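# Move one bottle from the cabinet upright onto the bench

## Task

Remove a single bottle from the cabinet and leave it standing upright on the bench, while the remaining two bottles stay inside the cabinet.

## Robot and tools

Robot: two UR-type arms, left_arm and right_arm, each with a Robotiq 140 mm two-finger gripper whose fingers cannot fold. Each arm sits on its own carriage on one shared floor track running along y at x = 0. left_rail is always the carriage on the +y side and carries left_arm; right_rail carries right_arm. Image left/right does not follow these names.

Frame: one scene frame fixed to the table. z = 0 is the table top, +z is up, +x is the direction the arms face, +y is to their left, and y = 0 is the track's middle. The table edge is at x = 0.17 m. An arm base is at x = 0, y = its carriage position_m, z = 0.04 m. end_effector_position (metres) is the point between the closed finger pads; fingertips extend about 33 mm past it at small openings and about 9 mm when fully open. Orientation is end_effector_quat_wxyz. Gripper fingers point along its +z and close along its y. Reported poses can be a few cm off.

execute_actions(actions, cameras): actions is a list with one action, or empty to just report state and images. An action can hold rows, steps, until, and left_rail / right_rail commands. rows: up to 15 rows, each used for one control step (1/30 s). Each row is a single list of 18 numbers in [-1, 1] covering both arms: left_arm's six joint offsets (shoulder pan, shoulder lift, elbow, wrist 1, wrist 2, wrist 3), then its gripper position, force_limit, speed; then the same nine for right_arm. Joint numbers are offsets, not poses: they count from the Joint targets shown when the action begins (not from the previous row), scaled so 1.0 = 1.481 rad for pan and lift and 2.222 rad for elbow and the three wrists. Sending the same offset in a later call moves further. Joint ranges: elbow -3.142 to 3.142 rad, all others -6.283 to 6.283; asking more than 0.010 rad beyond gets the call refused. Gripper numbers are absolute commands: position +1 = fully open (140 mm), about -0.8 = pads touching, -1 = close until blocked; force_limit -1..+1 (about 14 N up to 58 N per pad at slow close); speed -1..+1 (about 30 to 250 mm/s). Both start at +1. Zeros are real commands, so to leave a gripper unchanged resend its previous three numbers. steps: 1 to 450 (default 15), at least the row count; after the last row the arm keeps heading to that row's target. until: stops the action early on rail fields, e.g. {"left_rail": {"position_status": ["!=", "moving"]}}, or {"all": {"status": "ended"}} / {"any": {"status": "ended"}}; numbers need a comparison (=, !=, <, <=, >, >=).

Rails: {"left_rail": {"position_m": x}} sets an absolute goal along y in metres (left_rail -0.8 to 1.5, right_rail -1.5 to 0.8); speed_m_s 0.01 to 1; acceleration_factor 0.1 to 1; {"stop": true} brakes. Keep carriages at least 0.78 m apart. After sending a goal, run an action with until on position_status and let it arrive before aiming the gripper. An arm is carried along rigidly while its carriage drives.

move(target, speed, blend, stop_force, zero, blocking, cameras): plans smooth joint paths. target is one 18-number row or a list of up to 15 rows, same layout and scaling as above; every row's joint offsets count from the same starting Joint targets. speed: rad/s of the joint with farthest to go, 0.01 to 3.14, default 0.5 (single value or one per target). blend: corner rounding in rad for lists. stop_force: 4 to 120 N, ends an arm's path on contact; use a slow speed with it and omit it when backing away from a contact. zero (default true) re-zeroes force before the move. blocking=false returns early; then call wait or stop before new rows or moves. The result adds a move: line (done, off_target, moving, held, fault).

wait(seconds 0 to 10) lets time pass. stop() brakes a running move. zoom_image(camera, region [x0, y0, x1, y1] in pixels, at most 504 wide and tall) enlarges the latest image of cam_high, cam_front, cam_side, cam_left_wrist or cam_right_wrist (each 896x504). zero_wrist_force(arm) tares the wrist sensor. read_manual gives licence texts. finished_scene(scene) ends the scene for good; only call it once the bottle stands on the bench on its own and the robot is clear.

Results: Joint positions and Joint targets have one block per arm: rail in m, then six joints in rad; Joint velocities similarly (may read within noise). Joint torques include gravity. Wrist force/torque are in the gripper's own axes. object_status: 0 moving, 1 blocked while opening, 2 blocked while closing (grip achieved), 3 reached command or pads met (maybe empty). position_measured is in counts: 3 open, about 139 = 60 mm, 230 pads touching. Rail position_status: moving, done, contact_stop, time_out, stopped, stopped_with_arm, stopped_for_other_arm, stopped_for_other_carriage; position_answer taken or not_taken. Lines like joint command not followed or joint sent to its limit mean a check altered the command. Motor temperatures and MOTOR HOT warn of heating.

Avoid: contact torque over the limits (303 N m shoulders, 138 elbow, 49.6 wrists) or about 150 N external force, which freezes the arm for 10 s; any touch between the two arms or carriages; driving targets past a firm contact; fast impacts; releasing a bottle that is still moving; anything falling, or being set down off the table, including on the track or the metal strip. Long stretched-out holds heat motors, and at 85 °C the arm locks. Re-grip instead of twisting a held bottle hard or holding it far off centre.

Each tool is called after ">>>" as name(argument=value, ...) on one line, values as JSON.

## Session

>>> execute_actions(actions=[], cameras=["all"])

>>> zoom_image(camera="cam_front", region=[200, 20, 620, 440])

>>> zoom_image(camera="cam_side", region=[280, 0, 700, 400])

Scene clock: 0.00 s.
left_arm: end_effector_position=(+0.3563, +1.0583, +0.5790) position_measured=3 object_status=3 end_effector_quat_wxyz=(+0.000, +0.000, +1.000, +0.000) | right_arm: end_effector_position=(+0.3563, -1.0481, +0.5790) position_measured=3 object_status=3 end_effector_quat_wxyz=(+0.000, +0.000, +1.000, +0.000)
Joint positions: left_arm=[0.98 -0.281 -2.157 1.821 -1.235 -1.571 -0.28] | right_arm=[-1.127 -0.28 -2.157 1.821 -1.235 -1.571 -0.281]
Joint velocities: within noise
Joint torques (N m): no reading
Motor temperatures (°C): left_arm=[34 35 41 43 45 48] | right_arm=[42 38 43 44 41 40]
Wrist force (N): no reading
Wrist torque (N m): no reading
Wrist force, peak (N): no reading
Joint targets: left_arm=[0.980 -0.281 -2.157 1.821 -1.235 -1.571 -0.280] | right_arm=[-1.127 -0.280 -2.157 1.821 -1.235 -1.571 -0.281]
Tool commands: left_gripper/position=+1.0 left_gripper/force_limit=+1.0 left_gripper/speed=+1.0 right_gripper/position=+1.0 right_gripper/force_limit=+1.0 right_gripper/speed=+1.0
left_rail: position_m=0.980 position_status=done
right_rail: position_m=-1.127 position_status=done
camera_calibration:
cam_left_wrist: T_world_to_cam=[[0.0158701, 0.999488, 0.0277822, -1.07798], [0.934795, -0.0246919, 0.354329, -0.512449], [0.354833, 0.0203474, -0.934708, 0.576325], [0, 0, 0, 1]] pos_world=[0.291643, 1.05305, 0.75022]
cam_right_wrist: T_world_to_cam=[[-0.0409488, 0.99908, -0.0127282, 1.07351], [0.953983, 0.0428814, 0.29678, -0.455688], [0.297053, 0.0000102839, -0.954861, 0.626351], [0, 0, 0, 1]] pos_world=[0.292618, -1.05299, 0.746981]

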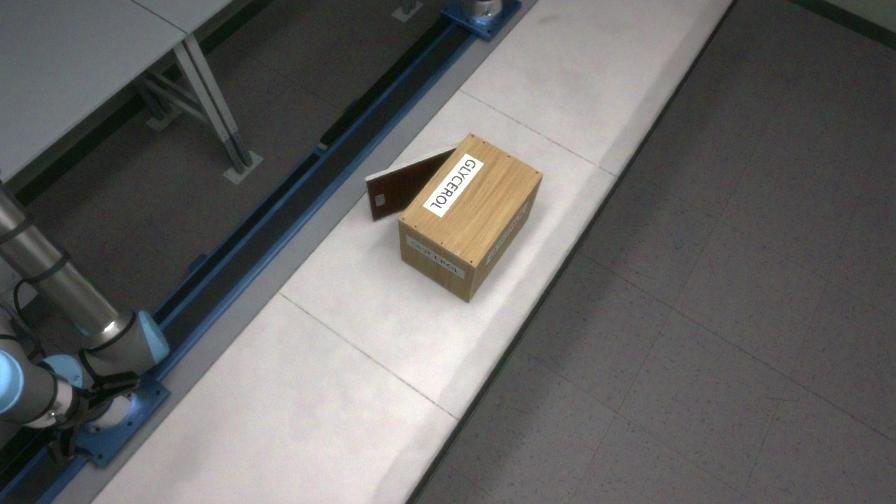

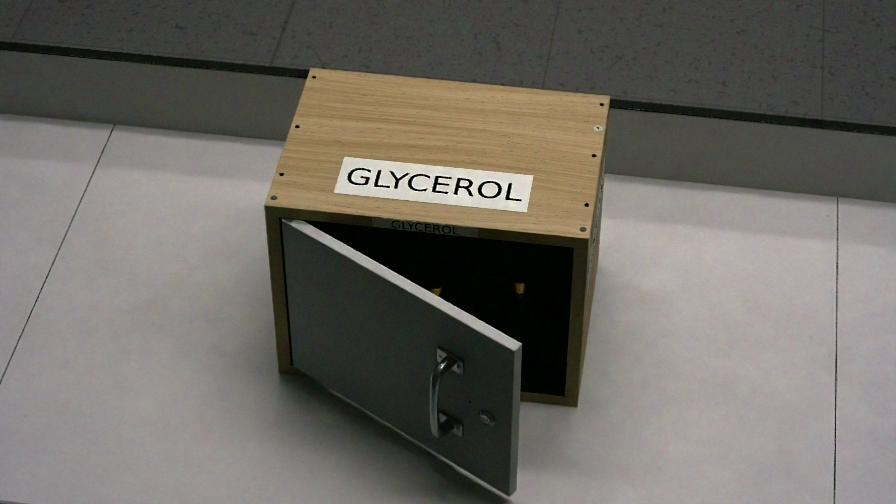

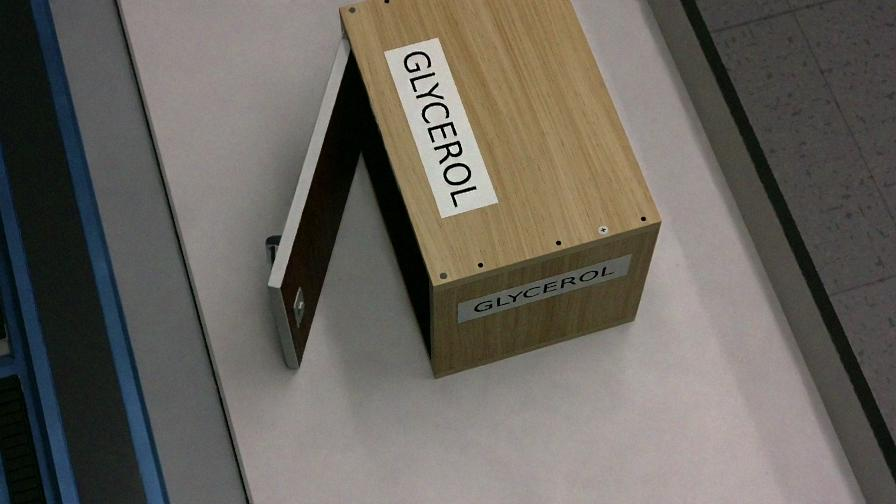

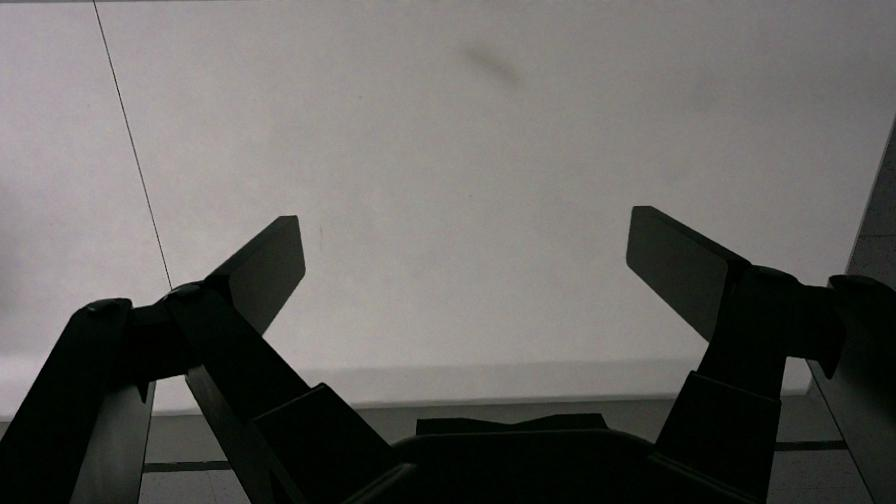

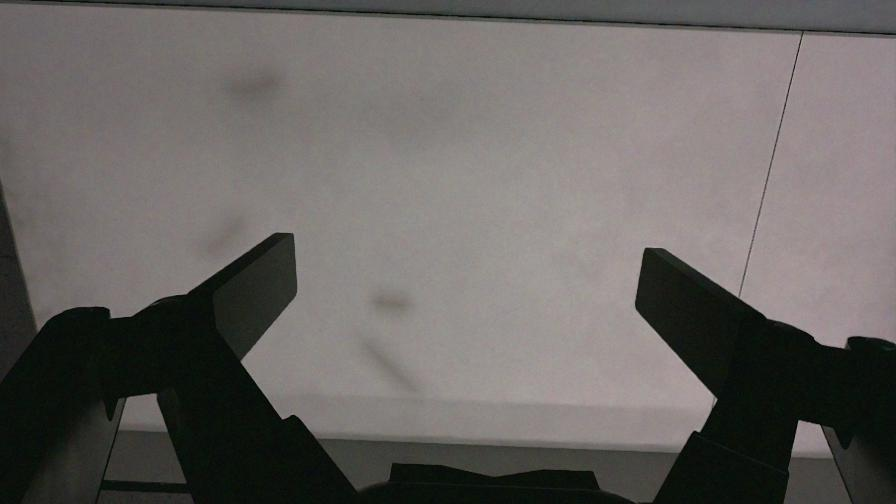

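Scaled by 1.200 from the camera's 896x504 image, which has a finer 1280x720 frame.

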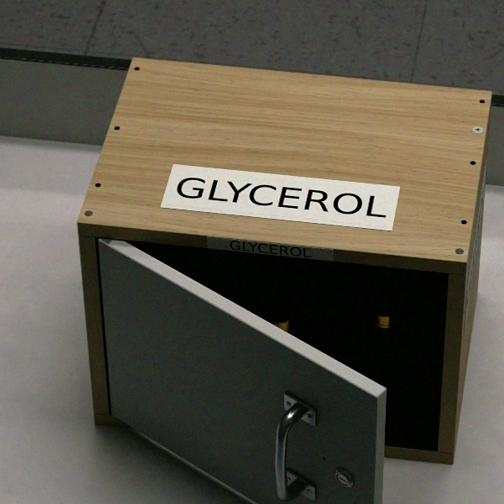

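Scaled by 1.200 from the camera's 896x504 image, which has a finer 1280x720 frame.

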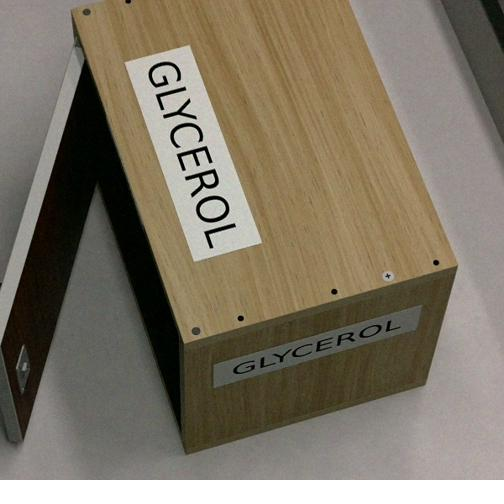

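>>> execute_actions(actions=[{"right_rail": {"position_m": -0.63, "speed_m_s": 0.5, "acceleration_factor": 0.6}, "steps": 150, "until": {"right_rail": {"position_status": ["!=", "moving"]}}}])

>>> move(target=[0,0,0,0,0,0,1,1,1,0.6282,0.2472,0.0322,-0.1969,0,0.6276,-0.8,-1,-0.5], speed=0.8, cameras=["cam_front","cam_high","cam_right_wrist"])

Scene clock: 4.27 s.
left_arm: end_effector_position=(+0.3563, +1.0583, +0.5790) position_measured=3 object_status=3 end_effector_quat_wxyz=(+0.000, +0.000, +1.000, +0.000) | right_arm: end_effector_position=(+0.3563, -0.5514, +0.5790) position_measured=3 object_status=3 end_effector_quat_wxyz=(+0.000, +0.000, +1.000, +0.000)
Joint positions: left_arm=[0.98 -0.281 -2.157 1.821 -1.235 -1.571 -0.281] | right_arm=[-0.63 -0.28 -2.157 1.821 -1.235 -1.571 -0.28]
Joint torques (N m): left_arm=[0.03 1.12 -48.01 -4.49 0.31 -0.23] | right_arm=[3.98 -0.12 -46.28 -5.14 -0.17 0.01]
Wrist force (N): left_arm=[0.0 0.0 0.2] | right_arm=[0.1 -0.2 0.0]
Wrist torque (N m): left_arm=[0.02 -0.01 0.00] | right_arm=[-0.05 -0.03 0.00]
Wrist force, peak (N): left_arm=[-1.0 0.6 0.1] | right_arm=[0.1 -1.2 0.5]
Joint targets: left_arm=[0.980 -0.281 -2.157 1.821 -1.235 -1.571 -0.280] | right_arm=[-0.630 -0.280 -2.157 1.821 -1.235 -1.571 -0.281]
Tool commands: left_gripper/position=+1.0 left_gripper/force_limit=+1.0 left_gripper/speed=+1.0 right_gripper/position=+1.0 right_gripper/force_limit=+1.0 right_gripper/speed=+1.0
left_rail: position_m=0.980 position_status=done
right_rail: position_m=-0.630 speed_m_s=0.50 position_status=done

Scene clock: 6.83 s.
left_arm: end_effector_position=(+0.3563, +1.0583, +0.5790) position_measured=3 object_status=3 end_effector_quat_wxyz=(+0.000, +0.000, +1.000, +0.000) | right_arm: end_effector_position=(+0.3363, -0.1557, +0.4200) position_measured=229 object_status=3 end_effector_quat_wxyz=(+0.000, +0.230, +0.973, +0.000)
Joint positions: left_arm=[0.98 -0.281 -2.157 1.821 -1.235 -1.571 -0.281] | right_arm=[-0.63 0.65 -1.791 1.892 -1.672 -1.571 1.114]
Joint torques (N m): left_arm=[-0.43 1.87 -48.63 -4.53 0.28 0.12] | right_arm=[21.17 -22.24 -40.75 -7.71 0.27 4.4]
Wrist force (N): left_arm=[0.1 -0.2 0.1] | right_arm=[-0.4 0.4 0.0]
Wrist torque (N m): left_arm=[-0.04 -0.04 0.00] | right_arm=[0.10 0.03 -0.14]
Wrist force, peak (N): left_arm=[0.0 0.5 0.7] | right_arm=[1.4 1.6 0.7]
Joint targets: left_arm=[0.980 -0.281 -2.157 1.821 -1.235 -1.571 -0.280] | right_arm=[-0.630 0.650 -1.791 1.892 -1.673 -1.571 1.114]
left_rail: position_m=0.980 position_status=done
right_rail: position_m=-0.630 speed_m_s=0.50 position_status=done
move: done
camera_calibration:
cam_right_wrist: T_world_to_cam=[[0.41033, 0.911848, -0.0127737, 0.0137206], [0.872444, -0.388443, 0.29657, -0.467259], [0.265465, -0.132836, -0.954926, 0.470435], [0, 0, 0, 1]] pos_world=[0.277144, -0.131524, 0.587981]
Images, in order (width x height): cam_high 896x504, cam_front 896x504, cam_right_wrist 896x504.

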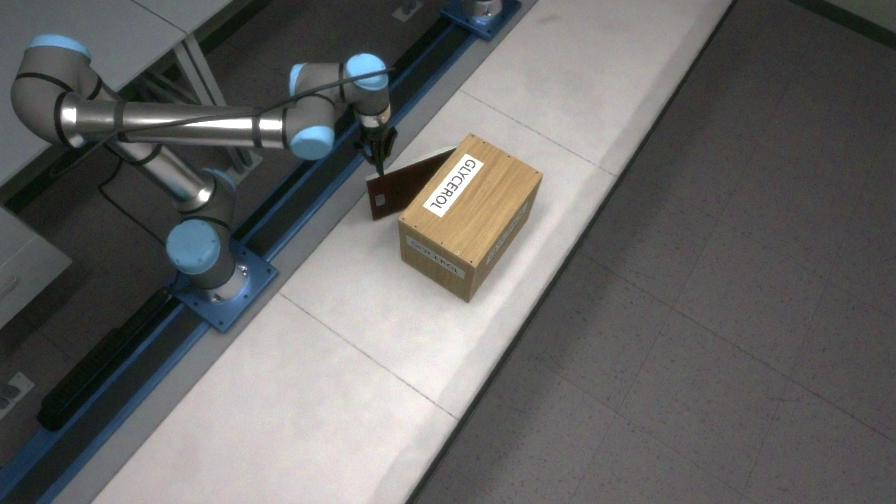

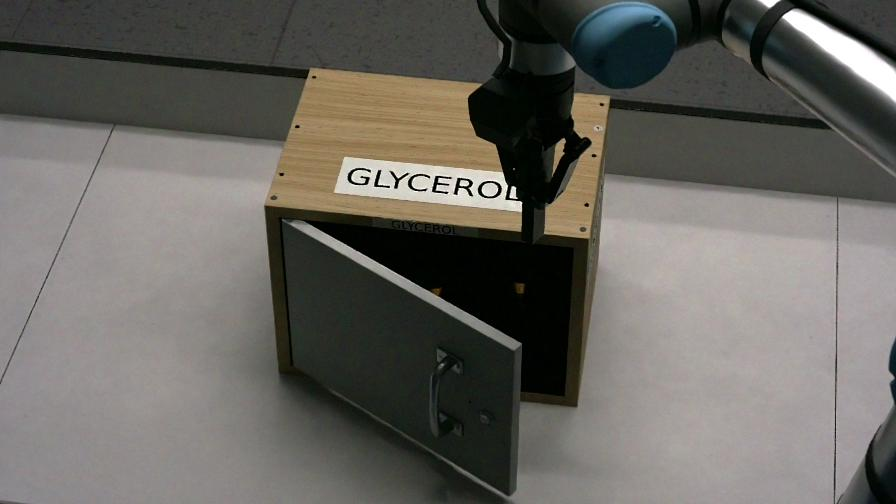

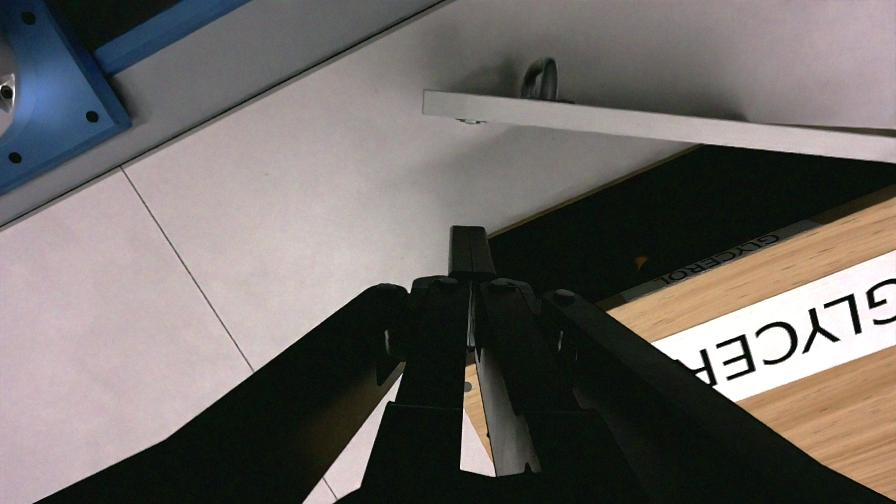

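>>> move(target=[[0,0,0,0,0,0,1,1,1,0,0.0197,0.0620,-0.0752,0,0,-0.8,-1,-0.5],[0,0,0,0,0,0,1,1,1,0,0.0571,0.1132,-0.1513,0,0,-0.8,-1,-0.5]], speed=0.25, blend=0.02, stop_force=15, cameras=["cam_right_wrist"])

Scene clock: 9.80 s.
left_arm: end_effector_position=(+0.3563, +1.0583, +0.5790) position_measured=3 object_status=3 end_effector_quat_wxyz=(+0.000, +0.000, +1.000, +0.000) | right_arm: end_effector_position=(+0.3363, -0.1556, +0.2448) position_measured=229 object_status=3 end_effector_quat_wxyz=(+0.000, +0.230, +0.973, +0.000)
Joint positions: left_arm=[0.98 -0.281 -2.157 1.821 -1.235 -1.571 -0.281] | right_arm=[-0.63 0.65 -1.706 2.144 -2.009 -1.571 1.114]
Joint torques (N m): left_arm=[0.52 1.06 -47.81 -4.27 0.16 0.13] | right_arm=[21.49 -24.78 -37.29 -7.8 0.26 3.93]
Wrist force (N): left_arm=[0.0 -0.1 0.3] | right_arm=[-0.1 0.4 -0.4]
Wrist torque (N m): left_arm=[-0.02 0.01 0.01] | right_arm=[0.13 -0.09 -0.16]
Wrist force, peak (N): left_arm=[-0.2 -0.2 1.0] | right_arm=[-0.3 0.4 -1.4]
Joint targets: left_arm=[0.980 -0.281 -2.157 1.821 -1.235 -1.571 -0.280] | right_arm=[-0.630 0.650 -1.706 2.144 -2.009 -1.571 1.114]
left_rail: position_m=0.980 position_status=done
right_rail: position_m=-0.630 speed_m_s=0.50 position_status=done
move: done
camera_calibration:
cam_right_wrist: T_world_to_cam=[[0.41041, 0.911812, -0.0127481, 0.0113552], [0.872398, -0.388523, 0.296599, -0.415301], [0.26549, -0.132849, -0.954917, 0.303229], [0, 0, 0, 1]] pos_world=[0.277144, -0.131424, 0.412881]
Images, in order (width x height): cam_right_wrist 896x504.

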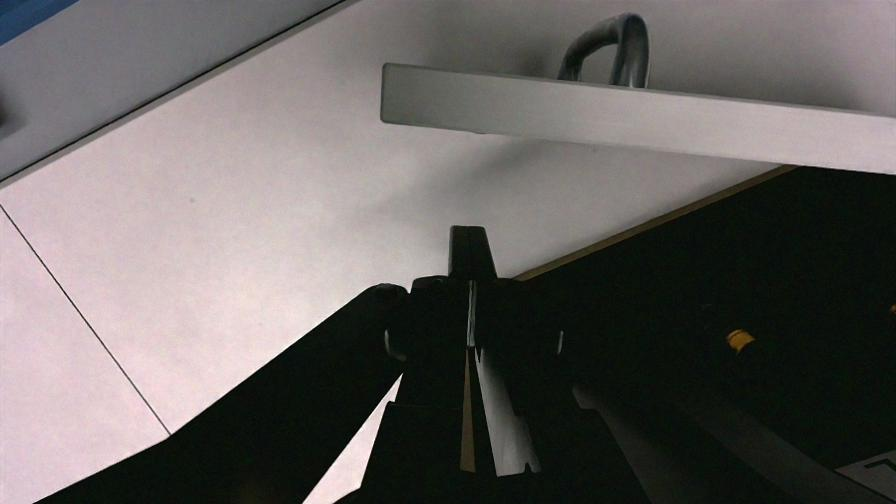

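>>> move(target=[[0,0,0,0,0,0,1,1,1,0.0819,-0.0095,0.0052,0.0012,0,0.1206,-0.8,-1,-0.5],[0,0,0,0,0,0,1,1,1,0.2179,0.0310,-0.0180,-0.0027,0,0.3683,-0.8,-1,-0.5],[0,0,0,0,0,0,1,1,1,0.3244,0.1249,-0.0791,-0.0042,0,0.5964,-0.8,-1,-0.5],[0,0,0,0,0,0,1,1,1,0.3824,0.2402,-0.1681,0.0080,0,0.7921,-0.8,-1,-0.5],[0,0,0,0,0,0,1,1,1,0.3982,0.3586,-0.2747,0.0356,0,0.9597,-0.8,-1,-0.5],[0,0,0,0,0,0,1,1,1,0.3962,0.3996,-0.3149,0.0485,0,0.9995,-0.8,-1,-0.5]], speed=[0.3,0.35,0.35,0.35,0.3,0.15], blend=0.06, stop_force=20, cameras=["cam_front","cam_high","cam_right_wrist"])

Scene clock: 18.40 s.
left_arm: end_effector_position=(+0.3563, +1.0583, +0.5790) position_measured=3 object_status=3 end_effector_quat_wxyz=(+0.000, +0.000, +1.000, +0.000) | right_arm: end_effector_position=(+0.1404, +0.3064, +0.2447) position_measured=229 object_status=3 end_effector_quat_wxyz=(+0.000, +0.867, +0.498, +0.000)
Joint positions: left_arm=[0.98 -0.281 -2.157 1.821 -1.235 -1.571 -0.281] | right_arm=[-0.63 1.237 -1.114 1.444 -1.901 -1.571 3.335]
Joint torques (N m): left_arm=[2.2 1.85 -48.87 -4.44 0.51 0.16] | right_arm=[-17.69 -72.59 -56.47 -4.69 0.8 4.27]
Wrist force (N): left_arm=[-0.4 0.1 0.5] | right_arm=[-6.6 3.0 0.5]
Wrist torque (N m): left_arm=[0.03 0.07 0.01] | right_arm=[0.23 -0.04 -0.14]
Wrist force, peak (N): left_arm=[0.5 0.2 0.7] | right_arm=[-6.7 2.9 -0.1]
Joint targets: left_arm=[0.980 -0.281 -2.157 1.821 -1.235 -1.571 -0.280] | right_arm=[-0.630 1.237 -1.114 1.444 -1.901 -1.571 3.335]
left_rail: position_m=0.980 position_status=done
right_rail: position_m=-0.630 speed_m_s=0.50 position_status=done
move: done; blend cut to 0.0447 rad at target 5
camera_calibration:
cam_right_wrist: T_world_to_cam=[[0.884077, -0.467168, -0.0127352, 0.0264767], [-0.442828, -0.846103, 0.29667, 0.259916], [-0.14937, -0.256639, -0.954895, 0.512572], [0, 0, 0, 1]] pos_world=[0.168253, 0.363831, 0.412681]
Images, in order (width x height): cam_high 896x504, cam_front 896x504, cam_right_wrist 896x504.

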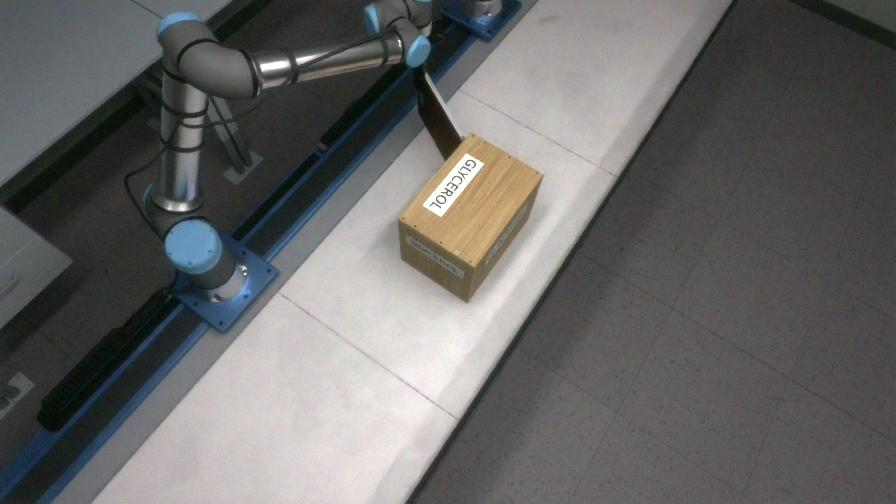

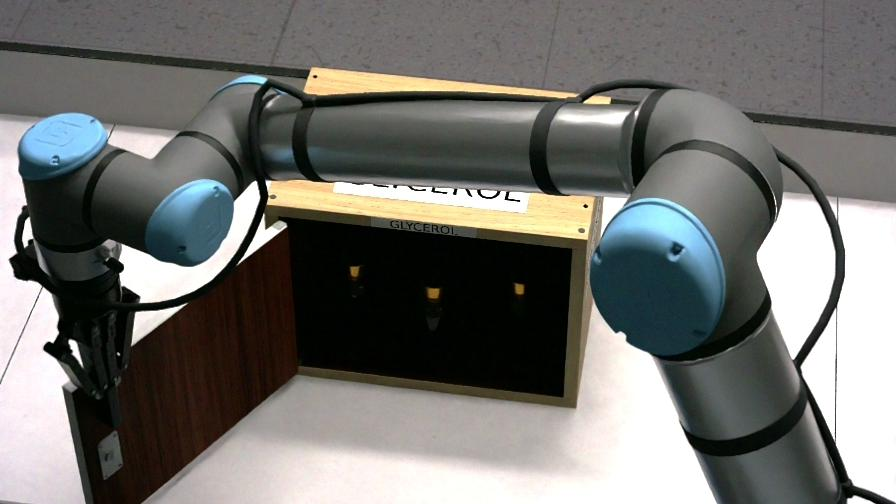

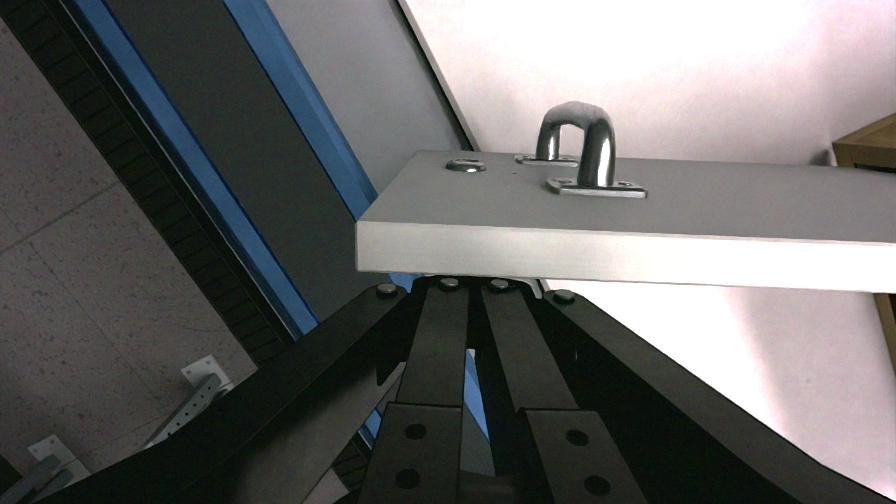

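>>> move(target=[[0,0,0,0,0,0,1,1,1,-0.0469,-0.1950,0.1292,0.0008,0,-0.3306,-0.8,-1,-0.5],[0,0,0,0,0,0,1,1,1,-0.6996,-0.7039,0.1695,0.2996,0,-0.9606,-0.8,-1,-0.5]], speed=0.8, blend=0.08, cameras=["cam_front","cam_high","cam_side"])

>>> zoom_image(camera="cam_front", region=[240, 190, 620, 420])

Scene clock: 22.27 s.
left_arm: end_effector_position=(+0.3563, +1.0583, +0.5790) position_measured=3 object_status=3 end_effector_quat_wxyz=(+0.000, +0.000, +1.000, +0.000) | right_arm: end_effector_position=(+0.2797, -0.3953, +0.5790) position_measured=229 object_status=3 end_effector_quat_wxyz=(+0.000, +0.479, +0.878, +0.000)
Joint positions: left_arm=[0.98 -0.281 -2.157 1.821 -1.235 -1.571 -0.281] | right_arm=[-0.63 0.201 -2.157 1.821 -1.235 -1.571 1.201]
Joint torques (N m): left_arm=[3.06 0.17 -48.25 -4.59 0.53 0.31] | right_arm=[-15.46 -7.71 -38.95 -2.29 -0.63 -4.34]
Wrist force (N): left_arm=[0.2 -0.4 0.1] | right_arm=[-0.2 0.1 0.2]
Wrist torque (N m): left_arm=[-0.08 -0.04 0.00] | right_arm=[0.04 0.03 0.18]
Wrist force, peak (N): left_arm=[-0.2 0.4 1.0] | right_arm=[-6.6 2.6 -1.1]
Joint targets: left_arm=[0.980 -0.281 -2.157 1.821 -1.235 -1.571 -0.280] | right_arm=[-0.630 0.201 -2.157 1.821 -1.235 -1.571 1.200]
left_rail: position_m=0.980 position_status=done
right_rail: position_m=-0.630 speed_m_s=0.50 position_status=done
move: done
Images, in order (width x height): cam_high 896x504, cam_front 896x504, cam_side 896x504.

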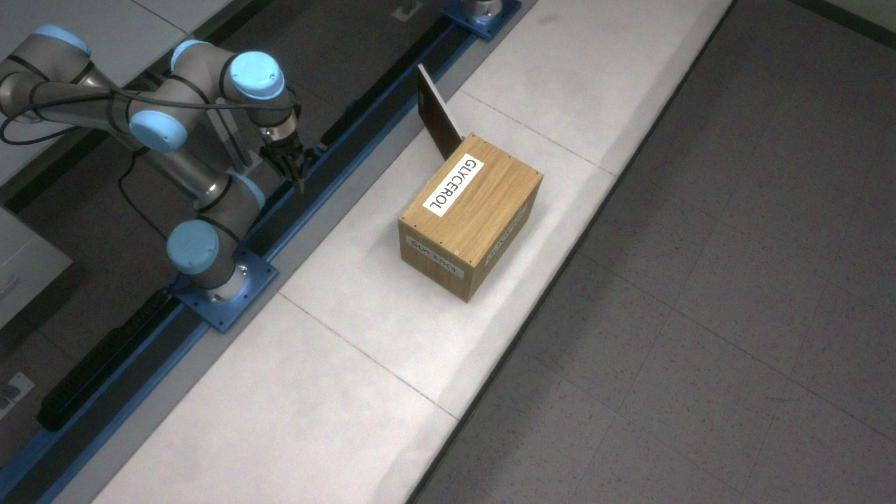

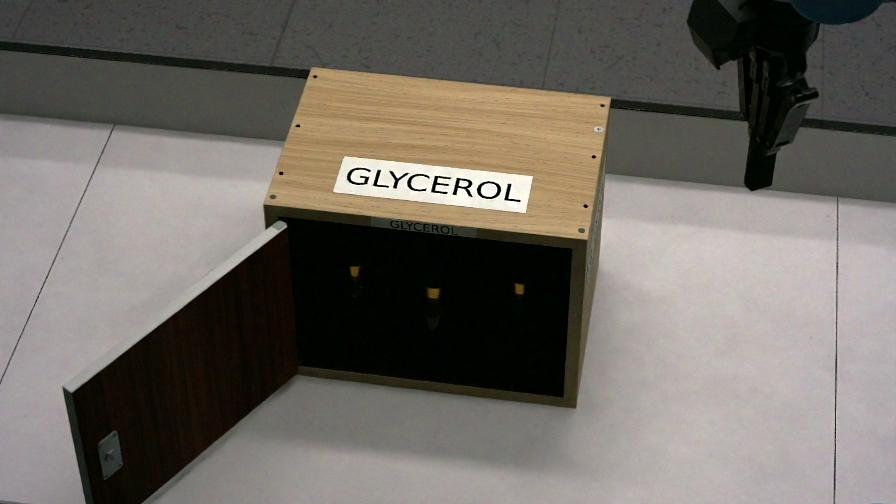

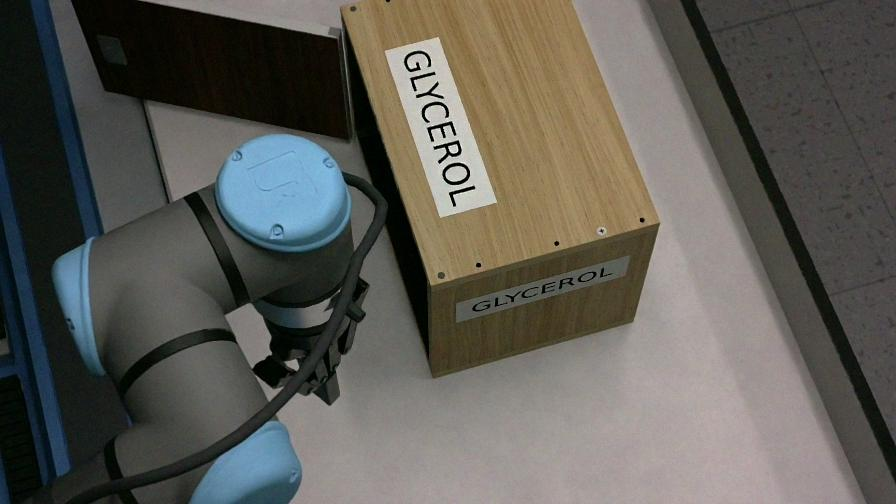

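Scaled by 1.326 from the camera's 896x504 image, which has a finer 1280x720 frame.

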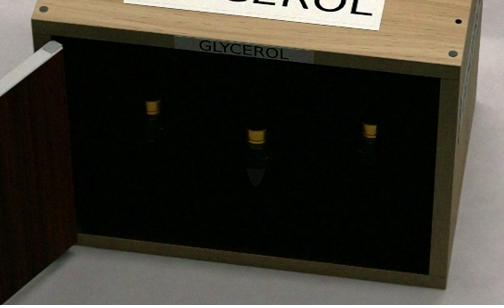

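>>> execute_actions(actions=[{"right_rail": {"position_m": -1.05, "speed_m_s": 0.5, "acceleration_factor": 0.6}, "left_rail": {"position_m": 0.575, "speed_m_s": 0.4, "acceleration_factor": 0.5}, "steps": 200, "until": {"all": {"status": "ended"}}}])

>>> move(target=[-0.9986,0.4180,0.0446,0.3838,0.6435,0.1260,0.24,-1,-0.5,0,0,0,0,0,0,-0.8,-1,-0.5], speed=0.8, cameras=["cam_left_wrist"])

>>> move(target=[-0.0444,0.1014,0.1616,-0.6391,-0.1173,0.3916,0.24,-1,-0.5,0,0,0,0,0,0,-0.8,-1,-0.5], speed=0.5, cameras=["cam_front","cam_left_wrist","cam_high"])

Scene clock: 25.73 s.
left_arm: end_effector_position=(+0.3563, +0.6536, +0.5790) position_measured=3 object_status=3 end_effector_quat_wxyz=(+0.000, +0.000, +1.000, +0.000) | right_arm: end_effector_position=(+0.2796, -0.8154, +0.5790) position_measured=229 object_status=3 end_effector_quat_wxyz=(+0.000, +0.479, +0.878, +0.000)
Joint positions: left_arm=[0.575 -0.281 -2.157 1.821 -1.235 -1.571 -0.28] | right_arm=[-1.05 0.201 -2.157 1.821 -1.235 -1.571 1.2]
Joint torques (N m): left_arm=[1.77 2.09 -48.38 -4.54 0.43 0.29] | right_arm=[-12.49 -3.16 -45.94 -3.32 -0.83 -4.14]
Wrist force (N): left_arm=[-0.4 -0.3 0.2] | right_arm=[0.0 0.2 0.2]
Wrist torque (N m): left_arm=[-0.06 0.08 0.00] | right_arm=[0.07 -0.01 0.18]
Wrist force, peak (N): left_arm=[-0.6 1.2 0.1] | right_arm=[1.2 1.1 0.2]
Joint targets: left_arm=[0.575 -0.281 -2.157 1.821 -1.235 -1.571 -0.280] | right_arm=[-1.050 0.201 -2.157 1.821 -1.235 -1.571 1.200]
Tool commands: left_gripper/position=+1.0 left_gripper/force_limit=+1.0 left_gripper/speed=+1.0 right_gripper/position=-0.8 right_gripper/force_limit=-1.0 right_gripper/speed=-0.5
left_rail: position_m=0.575 speed_m_s=0.40 position_status=done
right_rail: position_m=-1.050 speed_m_s=0.50 position_status=done

Scene clock: 28.40 s.
left_arm: end_effector_position=(+0.4080, -0.0146, +0.5000) position_measured=99 object_status=3 end_effector_quat_wxyz=(+0.017, +0.707, -0.016, +0.707) | right_arm: end_effector_position=(+0.2796, -0.8154, +0.5790) position_measured=229 object_status=3 end_effector_quat_wxyz=(+0.000, +0.479, +0.878, +0.000)
Joint positions: left_arm=[0.575 -1.759 -1.538 1.92 -0.382 -0.141 -0.001] | right_arm=[-1.05 0.201 -2.157 1.821 -1.235 -1.571 1.2]
Joint torques (N m): left_arm=[-8.65 -29.46 -30.3 3.79 2.37 3.39] | right_arm=[-5.47 6.62 -52.53 -5.25 -1.05 -3.74]
Wrist force (N): left_arm=[1.7 2.9 1.8] | right_arm=[0.2 0.2 0.4]
Wrist torque (N m): left_arm=[0.70 0.04 -0.17] | right_arm=[0.06 -0.06 0.17]
Wrist force, peak (N): left_arm=[0.2 5.0 -1.7] | right_arm=[-0.1 0.4 0.7]
Joint targets: left_arm=[0.575 -1.760 -1.538 1.920 -0.382 -0.141 -0.001] | right_arm=[-1.050 0.201 -2.157 1.821 -1.235 -1.571 1.200]
left_rail: position_m=0.575 speed_m_s=0.40 position_status=done
right_rail: position_m=-1.050 speed_m_s=0.50 position_status=done
move: done
camera_calibration:
cam_left_wrist: T_world_to_cam=[[-0.0750068, -0.99707, -0.015018, 0.0251007], [-0.352701, 0.0406136, -0.934854, 0.611693], [0.932725, -0.0648236, -0.354714, -0.0210302], [0, 0, 0, 1]] pos_world=[0.237243, -0.00117912, 0.564761]
Images, in order (width x height): cam_left_wrist 896x504.

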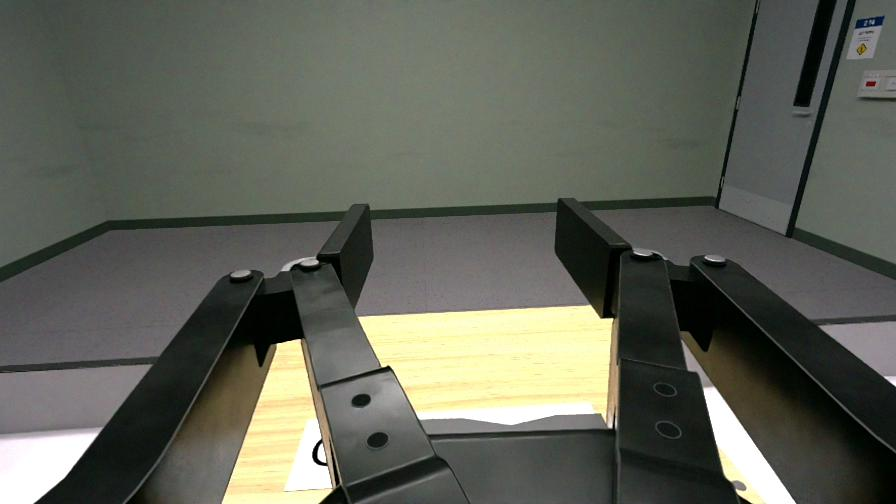

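Scene clock: 31.97 s.
left_arm: end_effector_position=(+0.3500, -0.0160, +0.1998) position_measured=99 object_status=3 end_effector_quat_wxyz=(+0.000, +0.809, +0.000, +0.588) | right_arm: end_effector_position=(+0.2796, -0.8154, +0.5790) position_measured=229 object_status=3 end_effector_quat_wxyz=(+0.000, +0.479, +0.878, +0.000)
Joint positions: left_arm=[0.575 -1.825 -1.387 2.279 -1.802 -0.402 0.869] | right_arm=[-1.05 0.201 -2.157 1.821 -1.235 -1.571 1.2]
Joint torques (N m): left_arm=[-8.33 -32.62 -18.73 -6 0.87 3.17] | right_arm=[4.85 7.84 -52.29 -6.19 -1.14 -3.68]
Wrist force (N): left_arm=[1.5 0.7 1.4] | right_arm=[-0.3 0.3 0.3]
Wrist torque (N m): left_arm=[0.10 0.07 -0.18] | right_arm=[0.08 0.04 0.17]
Wrist force, peak (N): left_arm=[2.7 3.0 1.6] | right_arm=[-0.1 0.3 0.6]
Joint targets: left_arm=[0.575 -1.825 -1.387 2.279 -1.802 -0.402 0.870] | right_arm=[-1.050 0.201 -2.157 1.821 -1.235 -1.571 1.200]
left_rail: position_m=0.575 speed_m_s=0.40 position_status=done
right_rail: position_m=-1.050 speed_m_s=0.50 position_status=done
move: done
camera_calibration:
cam_left_wrist: T_world_to_cam=[[-0.0310262, -0.999501, -0.00599182, -0.00233409], [-0.625498, 0.0240916, -0.779854, 0.374867], [0.779609, -0.020448, -0.625933, 0.0350195], [0, 0, 0, 1]] pos_world=[0.207104, -0.010648, 0.314247]
Images, in order (width x height): cam_high 896x504, cam_front 896x504, cam_left_wrist 896x504.

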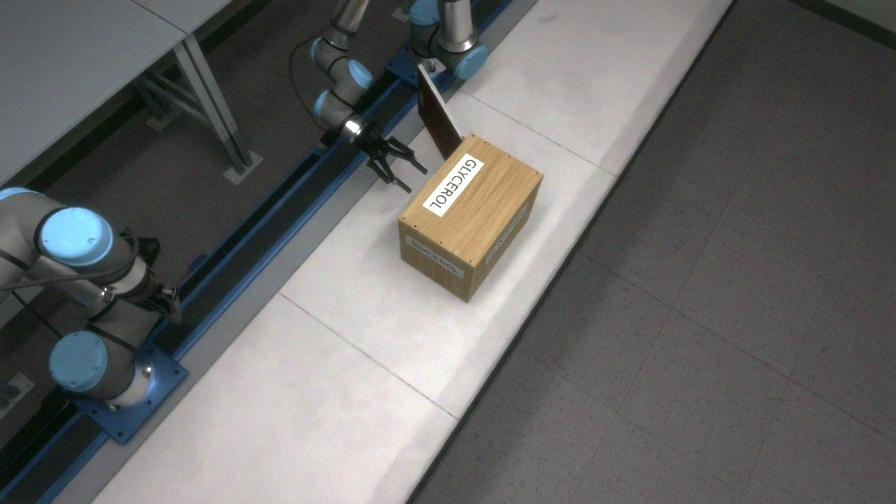

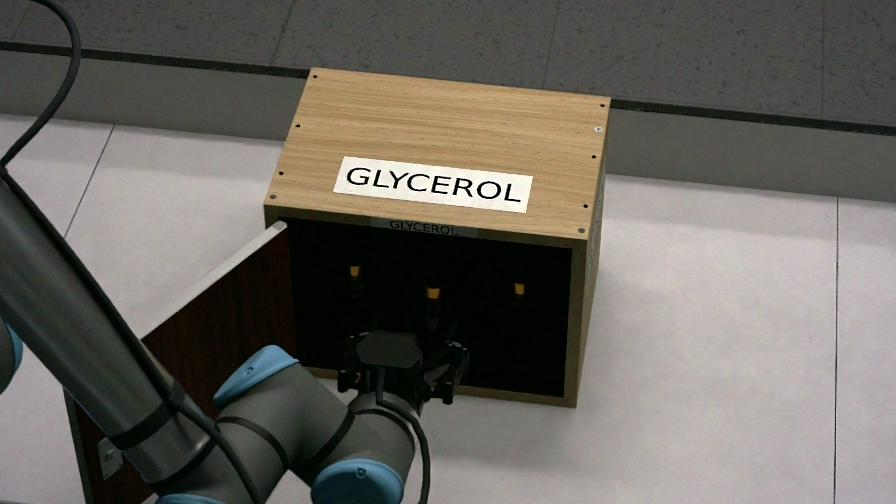

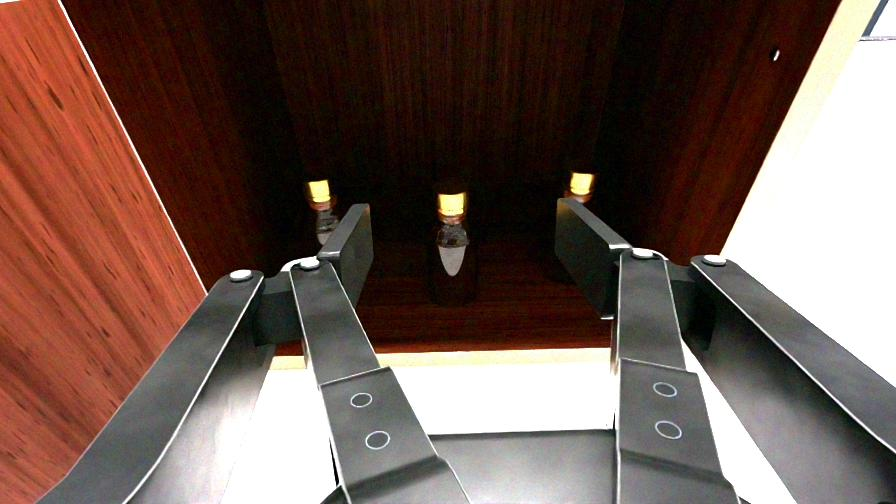

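>>> zoom_image(camera="cam_left_wrist", region=[280, 150, 620, 380])

Scaled by 1.482 from the camera's 896x504 image, which has a finer 1280x720 frame.

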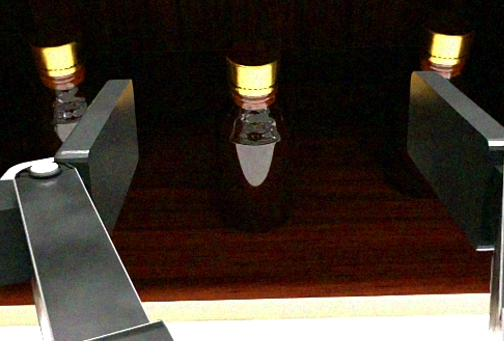

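>>> move(target=[0,0.1734,0.0211,-0.1366,0,0,0.24,-1,-0.5,0,0,0,0,0,0,-0.8,-1,-0.5], speed=0.25)

>>> execute_actions(actions=[{"left_rail": {"position_m": 0.579, "speed_m_s": 0.05, "acceleration_factor": 0.3}, "steps": 60, "until": {"left_rail": {"position_status": ["!=", "moving"]}}}], cameras=["cam_front", "cam_left_wrist"])

Scene clock: 34.43 s.
left_arm: end_effector_position=(+0.3500, -0.0159, +0.0647) position_measured=99 object_status=3 end_effector_quat_wxyz=(+0.000, +0.809, +0.000, +0.588) | right_arm: end_effector_position=(+0.2796, -0.8154, +0.5790) position_measured=229 object_status=3 end_effector_quat_wxyz=(+0.000, +0.479, +0.878, +0.000)
Joint positions: left_arm=[0.575 -1.826 -1.131 2.326 -2.105 -0.402 0.87] | right_arm=[-1.05 0.201 -2.157 1.821 -1.235 -1.571 1.2]
Joint torques (N m): left_arm=[-8.52 -41.47 -6.14 -6.32 1.17 3.5] | right_arm=[11.1 6.1 -52.51 -6.42 -0.92 -3.61]
Wrist force (N): left_arm=[1.4 1.7 1.0] | right_arm=[0.1 0.3 0.4]
Wrist torque (N m): left_arm=[0.39 0.08 -0.10] | right_arm=[0.09 -0.03 0.18]
Wrist force, peak (N): left_arm=[2.9 1.4 1.2] | right_arm=[-0.4 0.5 0.4]
Joint targets: left_arm=[0.575 -1.825 -1.131 2.326 -2.106 -0.402 0.870] | right_arm=[-1.050 0.201 -2.157 1.821 -1.235 -1.571 1.200]
left_rail: position_m=0.575 speed_m_s=0.40 position_status=done
right_rail: position_m=-1.050 speed_m_s=0.50 position_status=done
move: done

Scene clock: 34.93 s.
left_arm: end_effector_position=(+0.3500, -0.0119, +0.0646) position_measured=99 object_status=3 end_effector_quat_wxyz=(+0.000, +0.809, +0.000, +0.588) | right_arm: end_effector_position=(+0.2796, -0.8154, +0.5790) position_measured=229 object_status=3 end_effector_quat_wxyz=(+0.000, +0.479, +0.878, +0.000)
Joint positions: left_arm=[0.579 -1.826 -1.131 2.326 -2.106 -0.402 0.87] | right_arm=[-1.05 0.201 -2.157 1.821 -1.235 -1.571 1.2]
Joint torques (N m): left_arm=[-8.44 -40.27 -9.12 -6.43 1.11 3.53] | right_arm=[13.36 3.44 -52.05 -6.6 -0.96 -3.82]
Wrist force (N): left_arm=[1.7 1.3 1.2] | right_arm=[-0.3 0.2 0.3]
Wrist torque (N m): left_arm=[0.31 0.01 -0.10] | right_arm=[0.06 0.04 0.17]
Wrist force, peak (N): left_arm=[2.2 2.1 0.9] | right_arm=[0.0 0.4 0.3]
Joint targets: left_arm=[0.579 -1.825 -1.131 2.326 -2.106 -0.402 0.870] | right_arm=[-1.050 0.201 -2.157 1.821 -1.235 -1.571 1.200]
Tool commands: left_gripper/position=+0.24 left_gripper/force_limit=-1.0 left_gripper/speed=-0.5 right_gripper/position=-0.8 right_gripper/force_limit=-1.0 right_gripper/speed=-0.5
left_rail: position_m=0.579 speed_m_s=0.05 position_status=done
right_rail: position_m=-1.050 speed_m_s=0.50 position_status=done
camera_calibration:
cam_left_wrist: T_world_to_cam=[[-0.0310732, -0.999498, -0.00621029, 0.00100143], [-0.625495, 0.0242914, -0.77985, 0.269253], [0.77961, -0.020348, -0.625935, -0.0495849], [0, 0, 0, 1]] pos_world=[0.207104, -0.00654856, 0.178946]
Images, in order (width x height): cam_front 896x504, cam_left_wrist 896x504.

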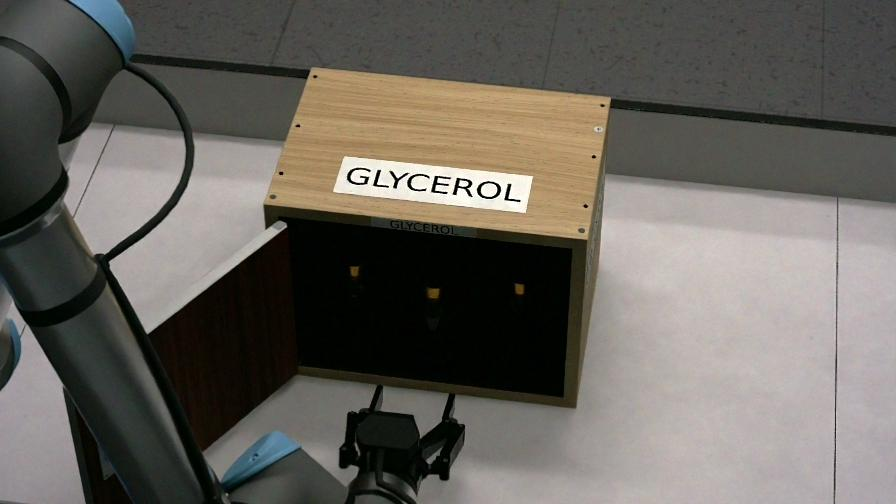

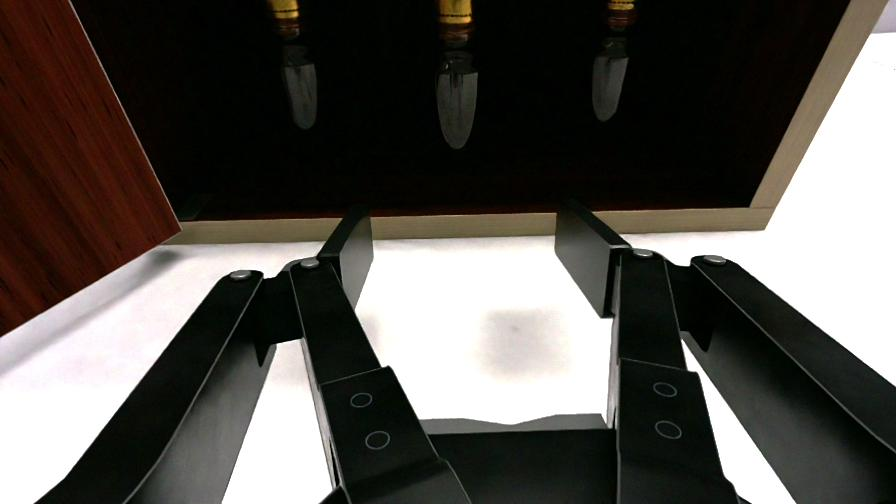

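>>> move(target=[[0.0348,0.0119,0.0044,-0.0591,0.0133,0.0505,0.24,-1,-0.5,0,0,0,0,0,0,-0.8,-1,-0.5],[0.0816,0.0356,0.0076,-0.1527,0.0275,0.1301,0.24,-1,-0.5,0,0,0,0,0,0,-0.8,-1,-0.5],[0.1281,0.0688,0.0058,-0.2596,0.0365,0.2217,0.24,-1,-0.5,0,0,0,0,0,0,-0.8,-1,-0.5]], speed=0.22, blend=0.03, stop_force=12, cameras=["cam_front", "cam_left_wrist"])

Scene clock: 39.03 s.
left_arm: end_effector_position=(+0.4600, -0.0119, +0.0645) position_measured=99 object_status=3 end_effector_quat_wxyz=(+0.000, +0.809, +0.000, +0.588) | right_arm: end_effector_position=(+0.2796, -0.8154, +0.5790) position_measured=229 object_status=3 end_effector_quat_wxyz=(+0.000, +0.479, +0.878, +0.000)
Joint positions: left_arm=[0.579 -1.636 -1.029 2.339 -2.683 -0.321 1.362] | right_arm=[-1.05 0.201 -2.157 1.821 -1.235 -1.571 1.2]
Joint torques (N m): left_arm=[9.08 -46.98 -28.99 -7.78 5.08 3.56] | right_arm=[18.3 6.57 -52.77 -6.61 -1 -3.4]
Wrist force (N): left_arm=[1.6 1.7 1.3] | right_arm=[0.2 0.2 0.3]
Wrist torque (N m): left_arm=[0.31 0.03 -0.17] | right_arm=[0.07 -0.06 0.17]
Wrist force, peak (N): left_arm=[2.1 2.1 1.8] | right_arm=[-0.3 0.6 0.4]
Joint targets: left_arm=[0.579 -1.636 -1.029 2.339 -2.683 -0.321 1.362] | right_arm=[-1.050 0.201 -2.157 1.821 -1.235 -1.571 1.200]
left_rail: position_m=0.579 speed_m_s=0.05 position_status=done
right_rail: position_m=-1.050 speed_m_s=0.50 position_status=done
move: done
camera_calibration:
cam_left_wrist: T_world_to_cam=[[-0.0310269, -0.999497, -0.0066243, 0.00447773], [-0.625663, 0.0245898, -0.779706, 0.338085], [0.779476, -0.0200473, -0.626111, -0.135268], [0, 0, 0, 1]] pos_world=[0.317105, -0.00654973, 0.178944]
Images, in order (width x height): cam_front 896x504, cam_left_wrist 896x504.

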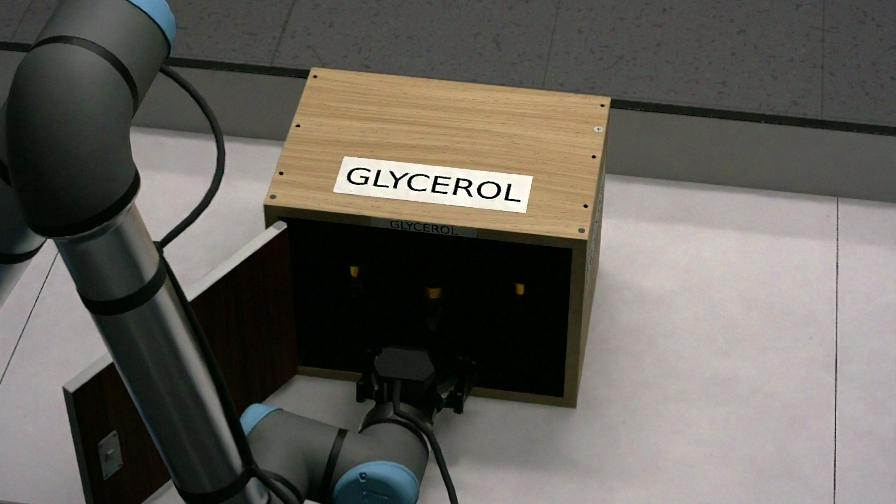

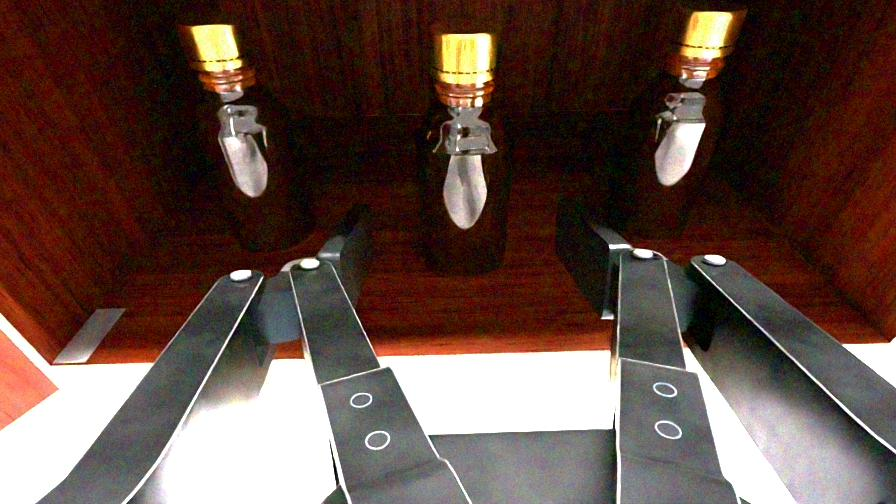

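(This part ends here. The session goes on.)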